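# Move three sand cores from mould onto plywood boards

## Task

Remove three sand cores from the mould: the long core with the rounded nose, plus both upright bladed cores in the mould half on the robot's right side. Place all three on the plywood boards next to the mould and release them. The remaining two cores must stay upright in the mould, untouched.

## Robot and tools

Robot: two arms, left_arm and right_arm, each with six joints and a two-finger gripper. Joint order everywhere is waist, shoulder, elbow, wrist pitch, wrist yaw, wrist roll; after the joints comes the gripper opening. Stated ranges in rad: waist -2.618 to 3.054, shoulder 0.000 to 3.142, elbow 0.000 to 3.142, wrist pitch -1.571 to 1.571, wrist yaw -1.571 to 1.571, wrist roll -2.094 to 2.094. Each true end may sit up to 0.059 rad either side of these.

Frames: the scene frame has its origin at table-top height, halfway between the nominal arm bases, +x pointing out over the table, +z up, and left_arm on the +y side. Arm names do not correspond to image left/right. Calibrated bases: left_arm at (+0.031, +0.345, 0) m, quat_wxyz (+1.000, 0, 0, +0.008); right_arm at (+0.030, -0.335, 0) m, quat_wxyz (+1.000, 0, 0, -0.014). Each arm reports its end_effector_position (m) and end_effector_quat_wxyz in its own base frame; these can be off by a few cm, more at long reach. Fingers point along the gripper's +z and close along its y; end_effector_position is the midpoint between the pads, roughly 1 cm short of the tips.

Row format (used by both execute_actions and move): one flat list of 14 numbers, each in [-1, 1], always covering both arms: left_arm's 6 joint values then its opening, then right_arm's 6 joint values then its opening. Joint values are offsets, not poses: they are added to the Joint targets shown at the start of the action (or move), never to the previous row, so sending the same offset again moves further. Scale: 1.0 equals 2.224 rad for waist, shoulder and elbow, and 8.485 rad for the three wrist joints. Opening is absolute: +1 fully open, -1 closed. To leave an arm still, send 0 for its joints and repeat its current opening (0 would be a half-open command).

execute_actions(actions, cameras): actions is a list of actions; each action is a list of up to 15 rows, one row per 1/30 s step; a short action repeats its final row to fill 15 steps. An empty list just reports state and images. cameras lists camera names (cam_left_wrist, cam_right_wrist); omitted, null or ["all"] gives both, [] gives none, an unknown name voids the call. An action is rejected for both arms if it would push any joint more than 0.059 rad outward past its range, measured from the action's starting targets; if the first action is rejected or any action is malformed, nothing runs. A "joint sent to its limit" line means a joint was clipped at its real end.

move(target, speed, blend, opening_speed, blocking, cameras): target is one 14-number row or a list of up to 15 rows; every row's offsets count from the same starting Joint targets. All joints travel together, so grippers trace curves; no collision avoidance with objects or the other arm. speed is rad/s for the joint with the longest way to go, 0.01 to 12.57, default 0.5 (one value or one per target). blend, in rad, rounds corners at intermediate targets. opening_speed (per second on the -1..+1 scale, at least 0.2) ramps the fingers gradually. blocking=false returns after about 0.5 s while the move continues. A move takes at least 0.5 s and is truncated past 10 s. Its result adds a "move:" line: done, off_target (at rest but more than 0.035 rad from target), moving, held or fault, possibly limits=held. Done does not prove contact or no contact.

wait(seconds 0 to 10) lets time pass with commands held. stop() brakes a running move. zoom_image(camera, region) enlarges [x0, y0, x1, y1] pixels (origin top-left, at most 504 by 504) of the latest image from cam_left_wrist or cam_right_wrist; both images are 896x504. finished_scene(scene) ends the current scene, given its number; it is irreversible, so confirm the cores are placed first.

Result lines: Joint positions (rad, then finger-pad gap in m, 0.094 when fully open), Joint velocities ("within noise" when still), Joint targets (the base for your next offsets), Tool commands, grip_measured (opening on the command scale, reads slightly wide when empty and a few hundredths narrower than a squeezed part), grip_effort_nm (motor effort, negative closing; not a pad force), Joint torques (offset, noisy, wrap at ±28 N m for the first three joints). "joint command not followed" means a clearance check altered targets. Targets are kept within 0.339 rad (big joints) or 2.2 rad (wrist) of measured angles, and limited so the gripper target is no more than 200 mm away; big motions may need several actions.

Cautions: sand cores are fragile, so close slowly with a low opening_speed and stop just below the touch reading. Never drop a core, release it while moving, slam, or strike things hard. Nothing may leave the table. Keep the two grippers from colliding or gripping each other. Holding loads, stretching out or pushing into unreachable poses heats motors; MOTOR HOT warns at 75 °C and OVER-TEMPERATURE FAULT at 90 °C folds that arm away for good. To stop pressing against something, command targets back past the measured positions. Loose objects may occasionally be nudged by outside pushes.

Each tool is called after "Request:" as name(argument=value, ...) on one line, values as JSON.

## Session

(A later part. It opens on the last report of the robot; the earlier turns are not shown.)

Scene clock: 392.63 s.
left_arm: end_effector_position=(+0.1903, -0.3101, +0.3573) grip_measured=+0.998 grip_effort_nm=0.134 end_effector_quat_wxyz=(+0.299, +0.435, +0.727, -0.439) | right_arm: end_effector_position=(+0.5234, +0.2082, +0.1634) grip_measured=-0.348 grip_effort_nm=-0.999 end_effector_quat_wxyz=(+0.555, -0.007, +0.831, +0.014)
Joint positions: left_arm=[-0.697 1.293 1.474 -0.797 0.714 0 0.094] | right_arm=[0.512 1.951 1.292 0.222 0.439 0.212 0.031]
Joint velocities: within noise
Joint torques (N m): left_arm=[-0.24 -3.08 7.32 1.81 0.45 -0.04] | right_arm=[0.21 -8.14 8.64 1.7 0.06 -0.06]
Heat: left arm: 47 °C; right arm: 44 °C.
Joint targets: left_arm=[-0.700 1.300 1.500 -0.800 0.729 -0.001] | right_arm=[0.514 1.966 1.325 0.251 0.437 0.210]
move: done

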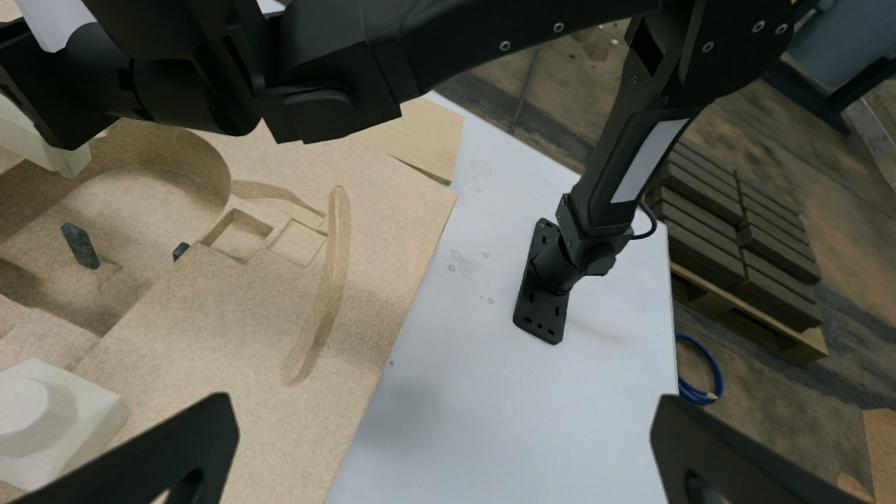

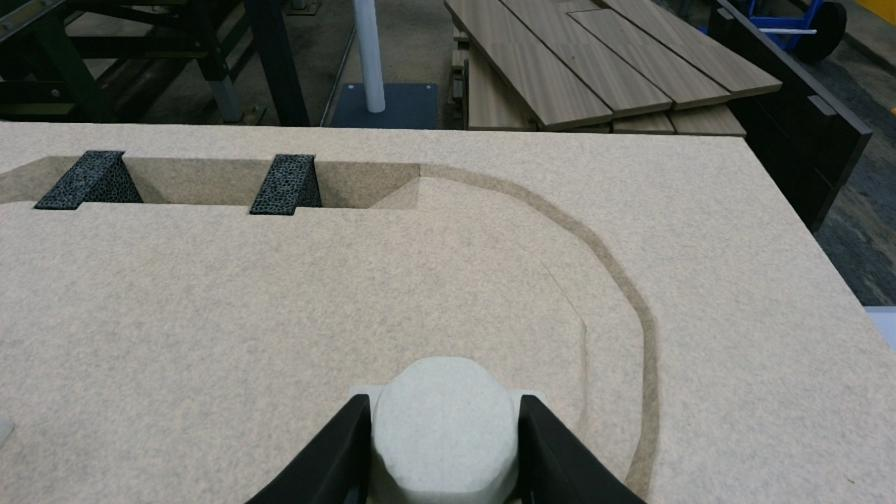

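Request:
move(target=[[0,0,0,0,0,0,1,0,-0.0405,0.0701,-0.0184,0,0,-0.55],[0,0,0,0,0,0,1,0,-0.0531,0.1619,-0.0445,0,0,-0.55]], speed=0.3, blend=0.05)

Scene clock: 400.33 s.
left_arm: end_effector_position=(+0.1903, -0.3101, +0.3573) grip_measured=+0.998 grip_effort_nm=0.129 end_effector_quat_wxyz=(+0.299, +0.435, +0.727, -0.439) | right_arm: end_effector_position=(+0.5307, +0.2143, +0.2562) grip_measured=-0.349 grip_effort_nm=-1.009 end_effector_quat_wxyz=(+0.546, -0.013, +0.838, +0.013)
Joint positions: left_arm=[-0.697 1.293 1.474 -0.797 0.714 0 0.094] | right_arm=[0.512 1.908 1.634 -0.186 0.429 0.212 0.031]
Joint velocities: within noise
Joint torques (N m): left_arm=[-0.27 -3.23 7.28 1.83 0.45 -0.08] | right_arm=[0.21 -14.38 10.48 1.93 0.16 -0.07]
Heat: left arm: 46 °C; right arm: 45 °C.
Joint targets: left_arm=[-0.700 1.300 1.500 -0.800 0.729 -0.001] | right_arm=[0.514 1.847 1.685 -0.127 0.437 0.210]
move: off_target (right_arm); right_arm: the shoulder is farthest, 0.060 rad from its target

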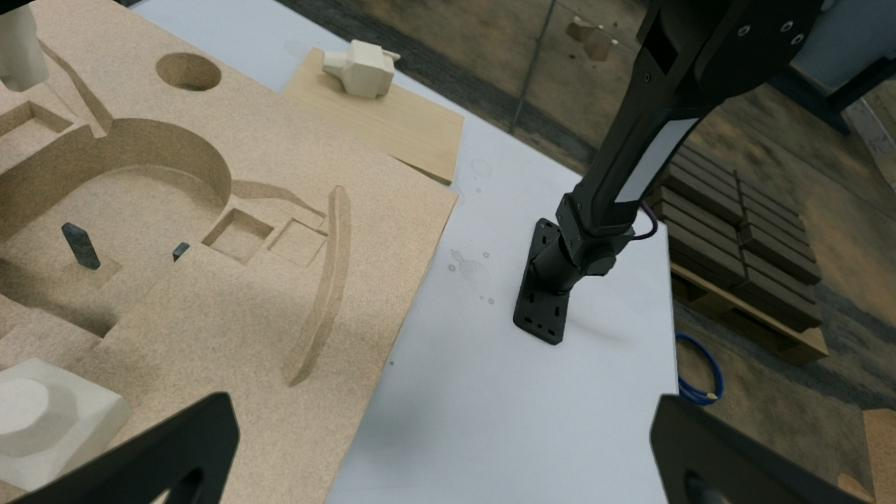

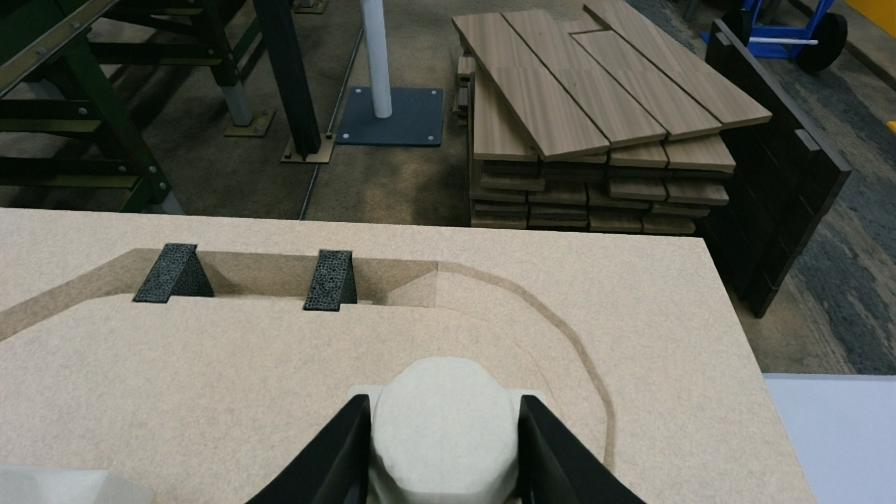

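Request:
move(target=[[0,0,0,0,0,0,1,-0.4175,-0.165,-0.0202,-0.1052,-0.0515,-0.0247,-0.55],[0,0,0,0,0,0,1,-0.4175,-0.0369,0.027,-0.1642,-0.0515,-0.0247,-0.55],[0,0,0,0,0,0,1,-0.4175,0.0688,0.0247,-0.1665,-0.0515,-0.0247,-0.55]], speed=0.6, blend=0.1)

Scene clock: 417.53 s.
left_arm: end_effector_position=(+0.1903, -0.3101, +0.3573) grip_measured=+0.998 grip_effort_nm=0.139 end_effector_quat_wxyz=(+0.299, +0.435, +0.727, -0.439) | right_arm: end_effector_position=(+0.3020, -0.1314, +0.1001) grip_measured=-0.349 grip_effort_nm=-1.004 end_effector_quat_wxyz=(-0.108, +0.206, +0.972, +0.020)
Joint positions: left_arm=[-0.697 1.293 1.474 -0.797 0.714 0 0.094] | right_arm=[-0.411 2.01 1.71 -1.491 0.005 0.008 0.031]
Joint velocities: within noise
Joint torques (N m): left_arm=[-0.17 -3.18 7.25 1.81 0.48 -0.08] | right_arm=[-0.31 -9.35 7.17 -0.72 -0.05 -0.12]
Heat: left arm: 46 °C; right arm: 50 °C.
Joint targets: left_arm=[-0.700 1.300 1.500 -0.800 0.729 -0.001] | right_arm=[-0.414 2.000 1.740 -1.540 0.000 0.001]
move: off_target (right_arm); right_arm: the wrist pitch is farthest, 0.048 rad from its target

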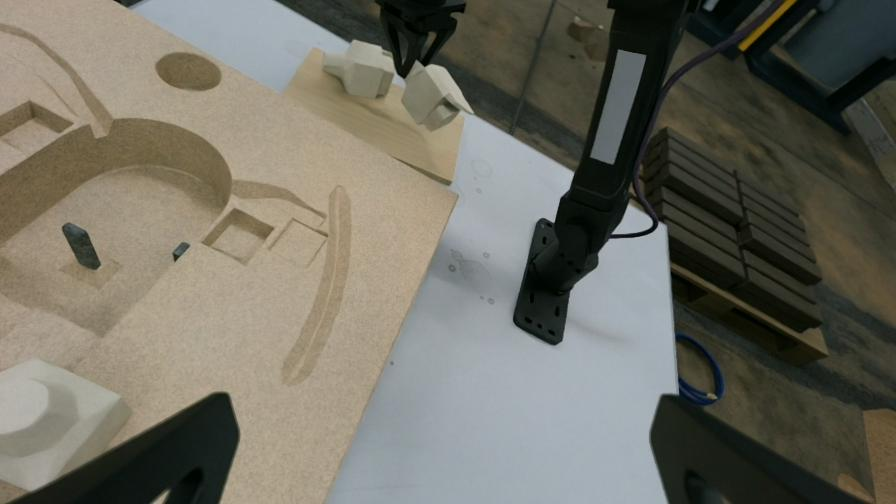

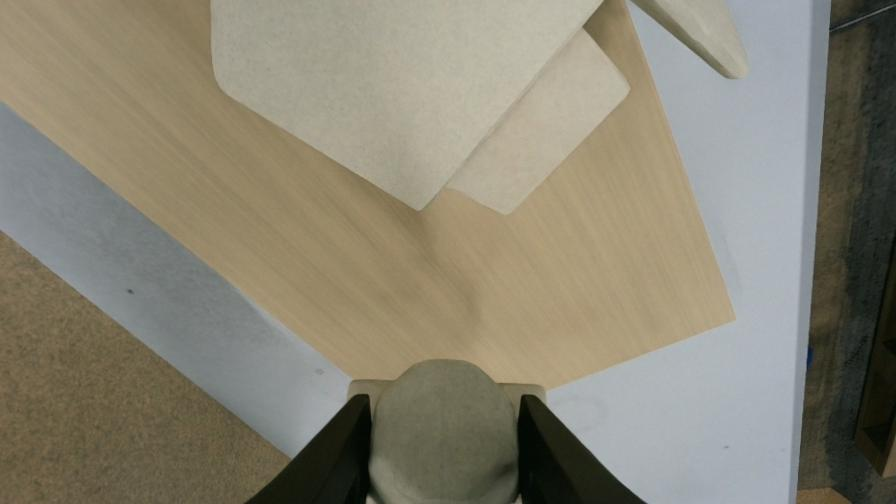

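Request:
move(target=[0,0,0,0,0,0,1,0,0.0562,0.018,-0.0018,0,0,-0.55], speed=0.12)

Scene clock: 424.17 s.
left_arm: end_effector_position=(+0.1903, -0.3101, +0.3573) grip_measured=+0.998 grip_effort_nm=0.139 end_effector_quat_wxyz=(+0.299, +0.435, +0.727, -0.439) | right_arm: end_effector_position=(+0.3059, -0.1331, +0.0729) grip_measured=-0.349 grip_effort_nm=-1.009 end_effector_quat_wxyz=(-0.148, +0.205, +0.967, +0.028)
Joint positions: left_arm=[-0.697 1.293 1.474 -0.797 0.714 0 0.094] | right_arm=[-0.411 2.12 1.746 -1.499 0.005 0.008 0.031]
Joint velocities: within noise
Joint torques (N m): left_arm=[-0.2 -3.14 7.3 1.79 0.46 -0.08] | right_arm=[-0.32 -8.81 7.43 -0.92 -0.05 -0.12]
Heat: left arm: 45 °C; right arm: 48 °C.
Joint targets: left_arm=[-0.700 1.300 1.500 -0.800 0.729 -0.001] | right_arm=[-0.414 2.126 1.780 -1.555 0.000 0.000]
move: off_target (right_arm); right_arm: the wrist pitch is farthest, 0.056 rad from its target

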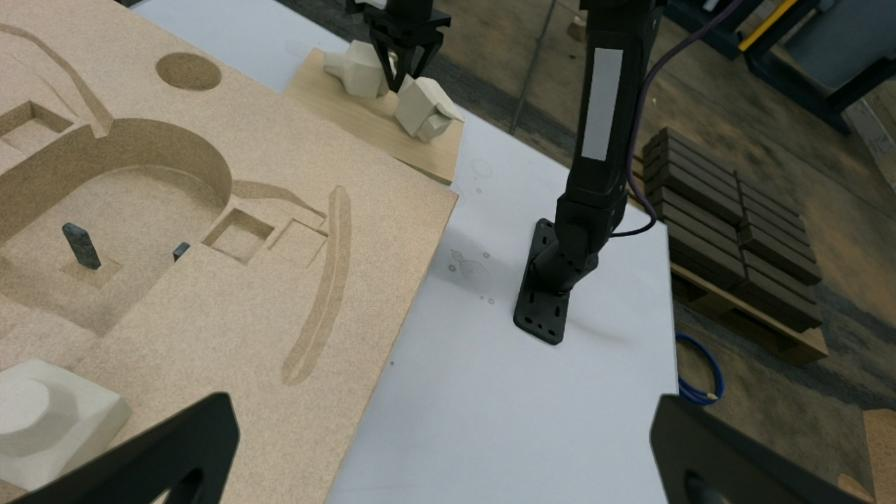

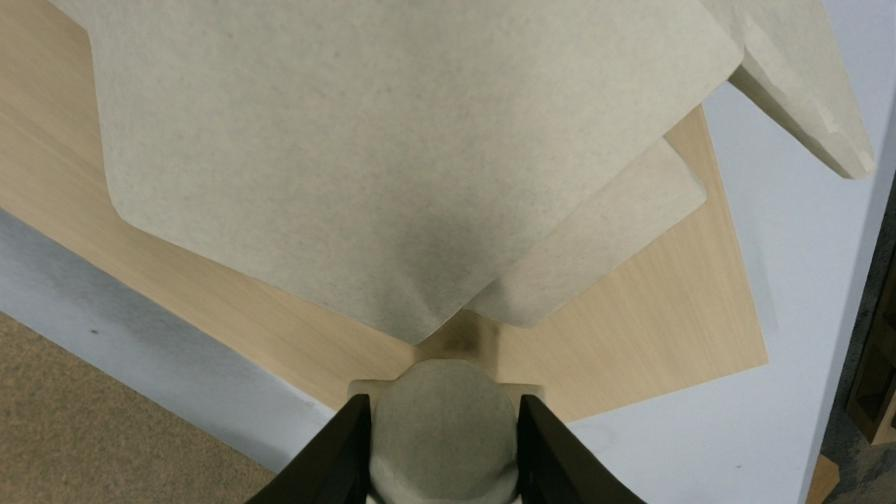

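Request:
move(target=[0,0,0,0,0,0,1,0,-0.0162,-0.0562,0.0077,0,0,-0.55], speed=0.12)

Scene clock: 432.63 s.
left_arm: end_effector_position=(+0.1903, -0.3101, +0.3573) grip_measured=+0.998 grip_effort_nm=0.134 end_effector_quat_wxyz=(+0.299, +0.435, +0.727, -0.439) | right_arm: end_effector_position=(+0.2915, -0.1268, +0.0554) grip_measured=-0.349 grip_effort_nm=-1.004 end_effector_quat_wxyz=(-0.172, +0.204, +0.963, +0.033)
Joint positions: left_arm=[-0.697 1.293 1.474 -0.797 0.714 0 0.094] | right_arm=[-0.411 2.12 1.659 -1.462 0.005 0.008 0.031]
Joint velocities: within noise
Joint torques (N m): left_arm=[-0.27 -3.17 7.38 1.82 0.48 -0.06] | right_arm=[-0.35 -11.58 4.22 -0.78 -0.06 -0.12]
Heat: left arm: 45 °C; right arm: 46 °C.
Joint targets: left_arm=[-0.700 1.300 1.500 -0.800 0.729 -0.001] | right_arm=[-0.414 2.090 1.655 -1.489 0.000 0.001]
move: done

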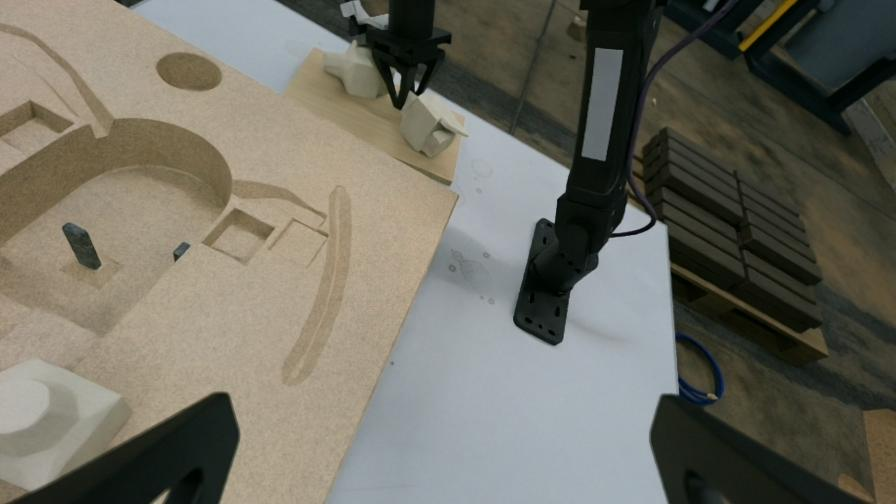

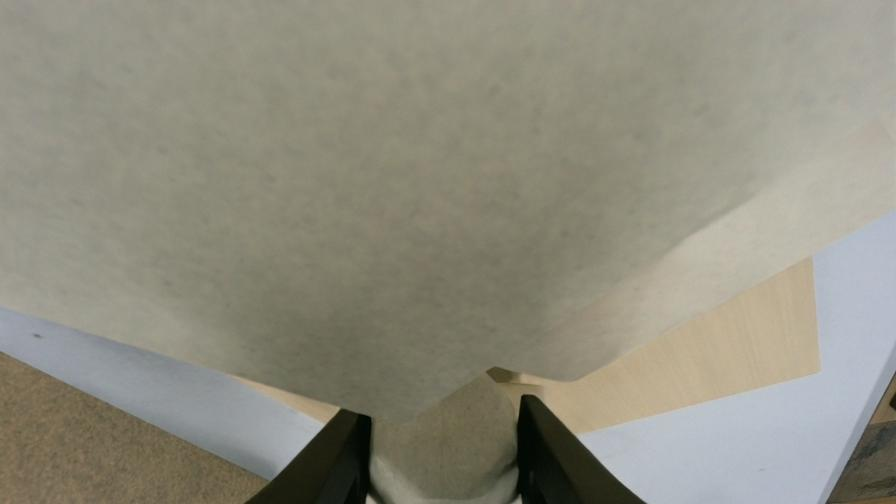

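Request:
zoom_image(camera="cam_left_wrist", region=[270, 0, 490, 190])

Scaled by 2.291.

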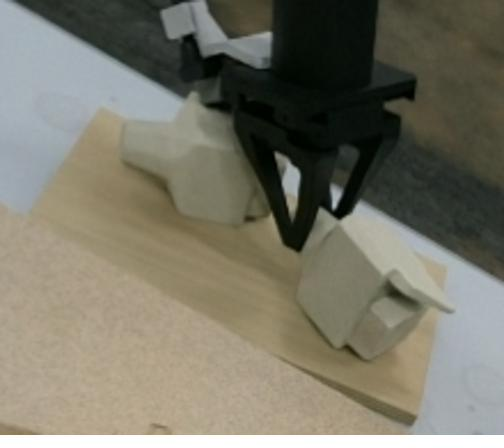

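Request:
move(target=[0,0,0,0,0,0,1,0,-0.0809,-0.1057,0.0305,0,0,-0.55], speed=0.15)

Scene clock: 442.53 s.
left_arm: end_effector_position=(+0.1903, -0.3101, +0.3573) grip_measured=+0.998 grip_effort_nm=0.139 end_effector_quat_wxyz=(+0.299, +0.435, +0.727, -0.439) | right_arm: end_effector_position=(+0.2871, -0.1236, +0.0536) grip_measured=-0.349 grip_effort_nm=-1.004 end_effector_quat_wxyz=(-0.091, +0.207, +0.974, +0.019)
Joint positions: left_arm=[-0.697 1.293 1.474 -0.797 0.714 0 0.094] | right_arm=[-0.411 1.941 1.432 -1.248 -0.001 0.007 0.031]
Joint velocities: within noise
Joint torques (N m): left_arm=[-0.2 -3.1 7.28 1.81 0.46 -0.06] | right_arm=[-0.35 -10.61 3.86 -0.02 0.01 -0.12]
Heat: left arm: 45 °C; right arm: 46 °C.
Joint targets: left_arm=[-0.700 1.300 1.500 -0.800 0.729 -0.001] | right_arm=[-0.414 1.909 1.420 -1.231 0.000 0.000]
move: done

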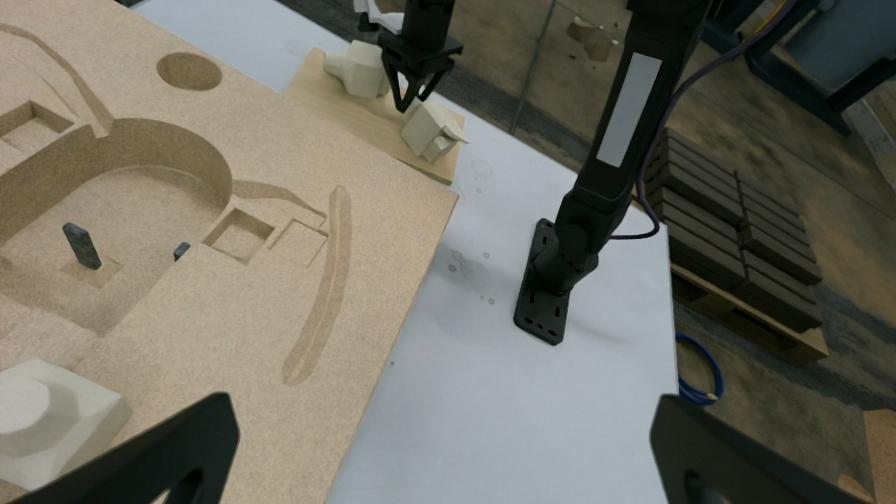

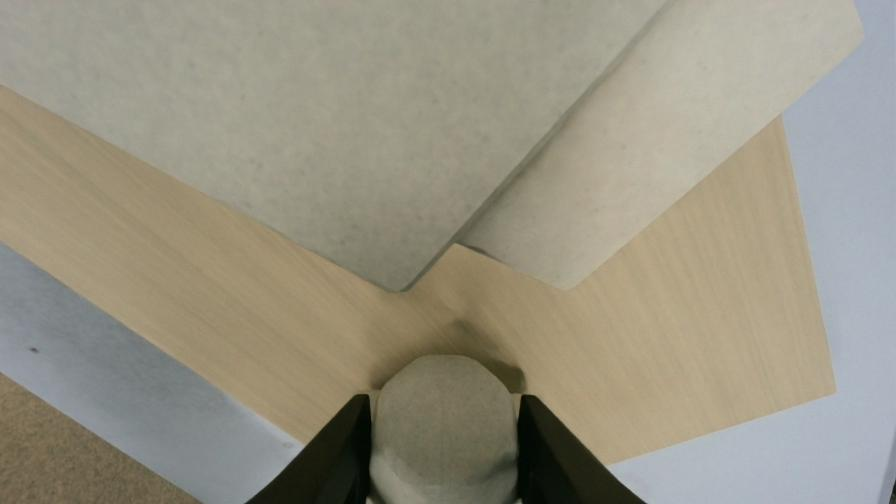

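Request:
move(target=[0,0,0,0,0,0,1,0,0.025,0,0.0,0,0,-0.55], speed=0.1)

Scene clock: 446.33 s.
left_arm: end_effector_position=(+0.1903, -0.3101, +0.3573) grip_measured=+0.998 grip_effort_nm=0.129 end_effector_quat_wxyz=(+0.299, +0.435, +0.727, -0.439) | right_arm: end_effector_position=(+0.2877, -0.1235, +0.0521) grip_measured=-0.349 grip_effort_nm=-1.004 end_effector_quat_wxyz=(-0.091, +0.206, +0.974, +0.020)
Joint positions: left_arm=[-0.697 1.293 1.474 -0.797 0.714 0 0.094] | right_arm=[-0.411 1.946 1.432 -1.244 -0.003 0.007 0.031]
Joint velocities: within noise
Joint torques (N m): left_arm=[-0.23 -3.17 7.34 1.8 0.49 -0.08] | right_arm=[-0.14 -6.5 3.82 -0.07 0.01 -0.11]
Heat: left arm: 45 °C; right arm: 46 °C.
Joint targets: left_arm=[-0.700 1.300 1.500 -0.800 0.729 -0.001] | right_arm=[-0.414 1.965 1.420 -1.231 0.000 0.001]
move: done

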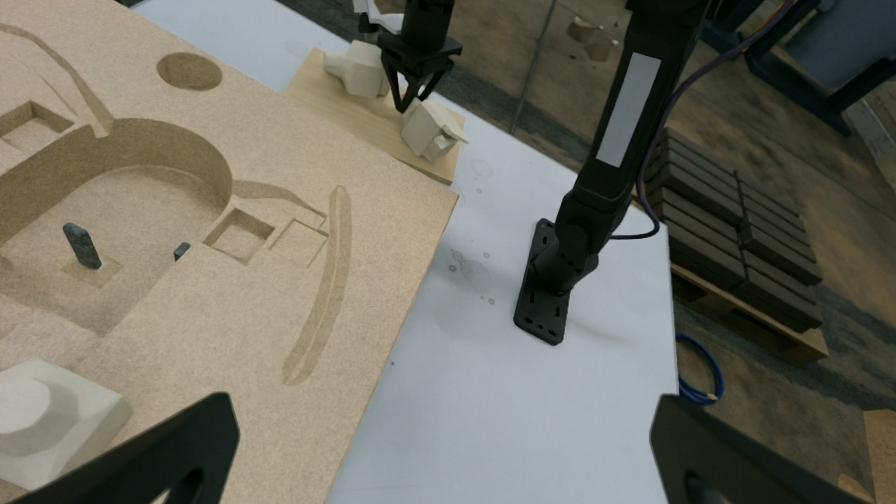

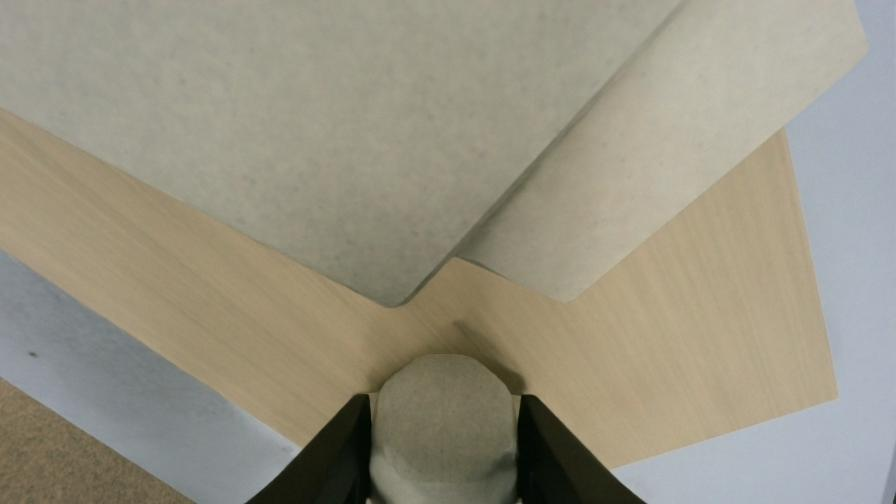

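Request:
move(target=[[0,0,0,0,0,0,1,0,0.0,0,0.0,0,0,-0.05],[0,0,0,0,0,0,1,0,-0.07,0,0.0,0,0,-0.05],[0,0,0,0,0,0,1,0,-0.25,0.1,0.0,0,0,-0.05]], speed=[0.3,0.2,0.6], opening_speed=0.25)

Scene clock: 453.17 s.
left_arm: end_effector_position=(+0.1903, -0.3101, +0.3573) grip_measured=+0.998 grip_effort_nm=0.129 end_effector_quat_wxyz=(+0.299, +0.435, +0.727, -0.439) | right_arm: end_effector_position=(+0.3071, -0.1319, +0.2792) grip_measured=-0.053 grip_effort_nm=0.178 end_effector_quat_wxyz=(+0.268, +0.199, +0.941, -0.053)
Joint positions: left_arm=[-0.697 1.293 1.474 -0.797 0.714 0 0.094] | right_arm=[-0.411 1.41 1.628 -1.236 -0.003 0.006 0.044]
Joint velocities: within noise
Joint torques (N m): left_arm=[-0.25 -3.18 7.28 1.81 0.5 -0.05] | right_arm=[-0.34 -4.26 6.43 1 0.02 -0.11]
Heat: left arm: 44 °C; right arm: 44 °C.
Joint targets: left_arm=[-0.700 1.300 1.500 -0.800 0.729 -0.001] | right_arm=[-0.414 1.409 1.642 -1.231 0.000 0.001]
move: done

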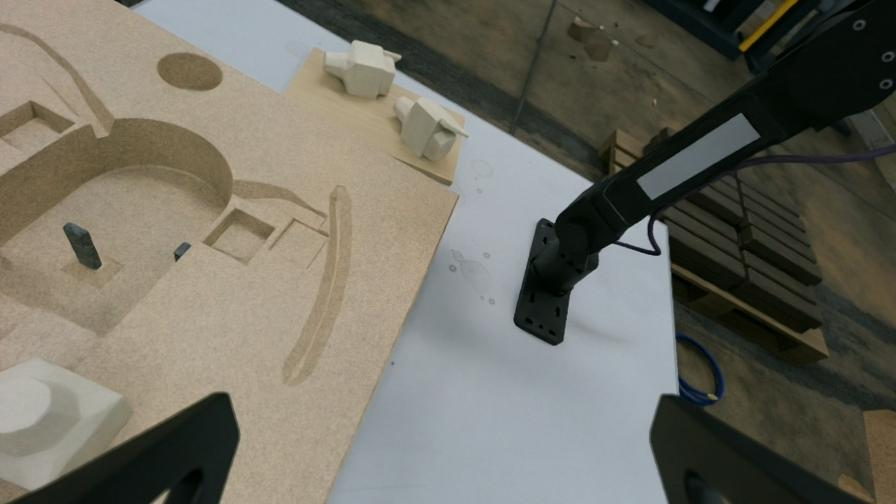

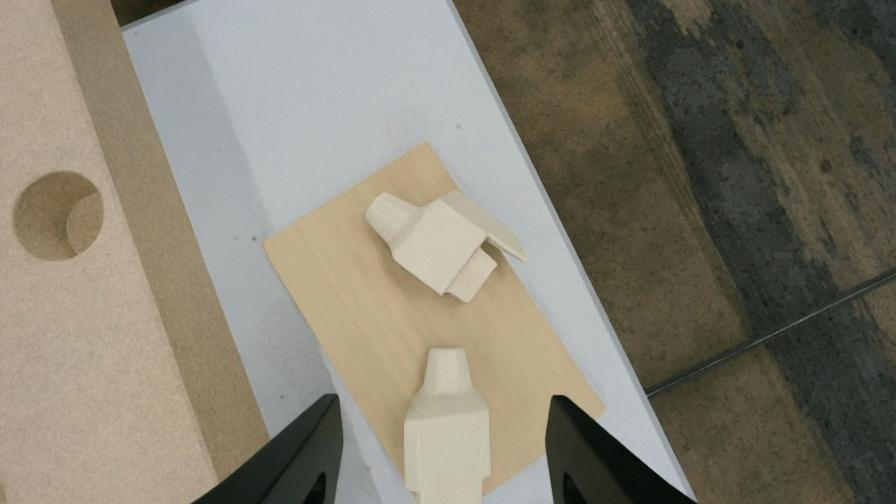

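Request:
finished_scene(scene=1)

The scene is finished: the task was done.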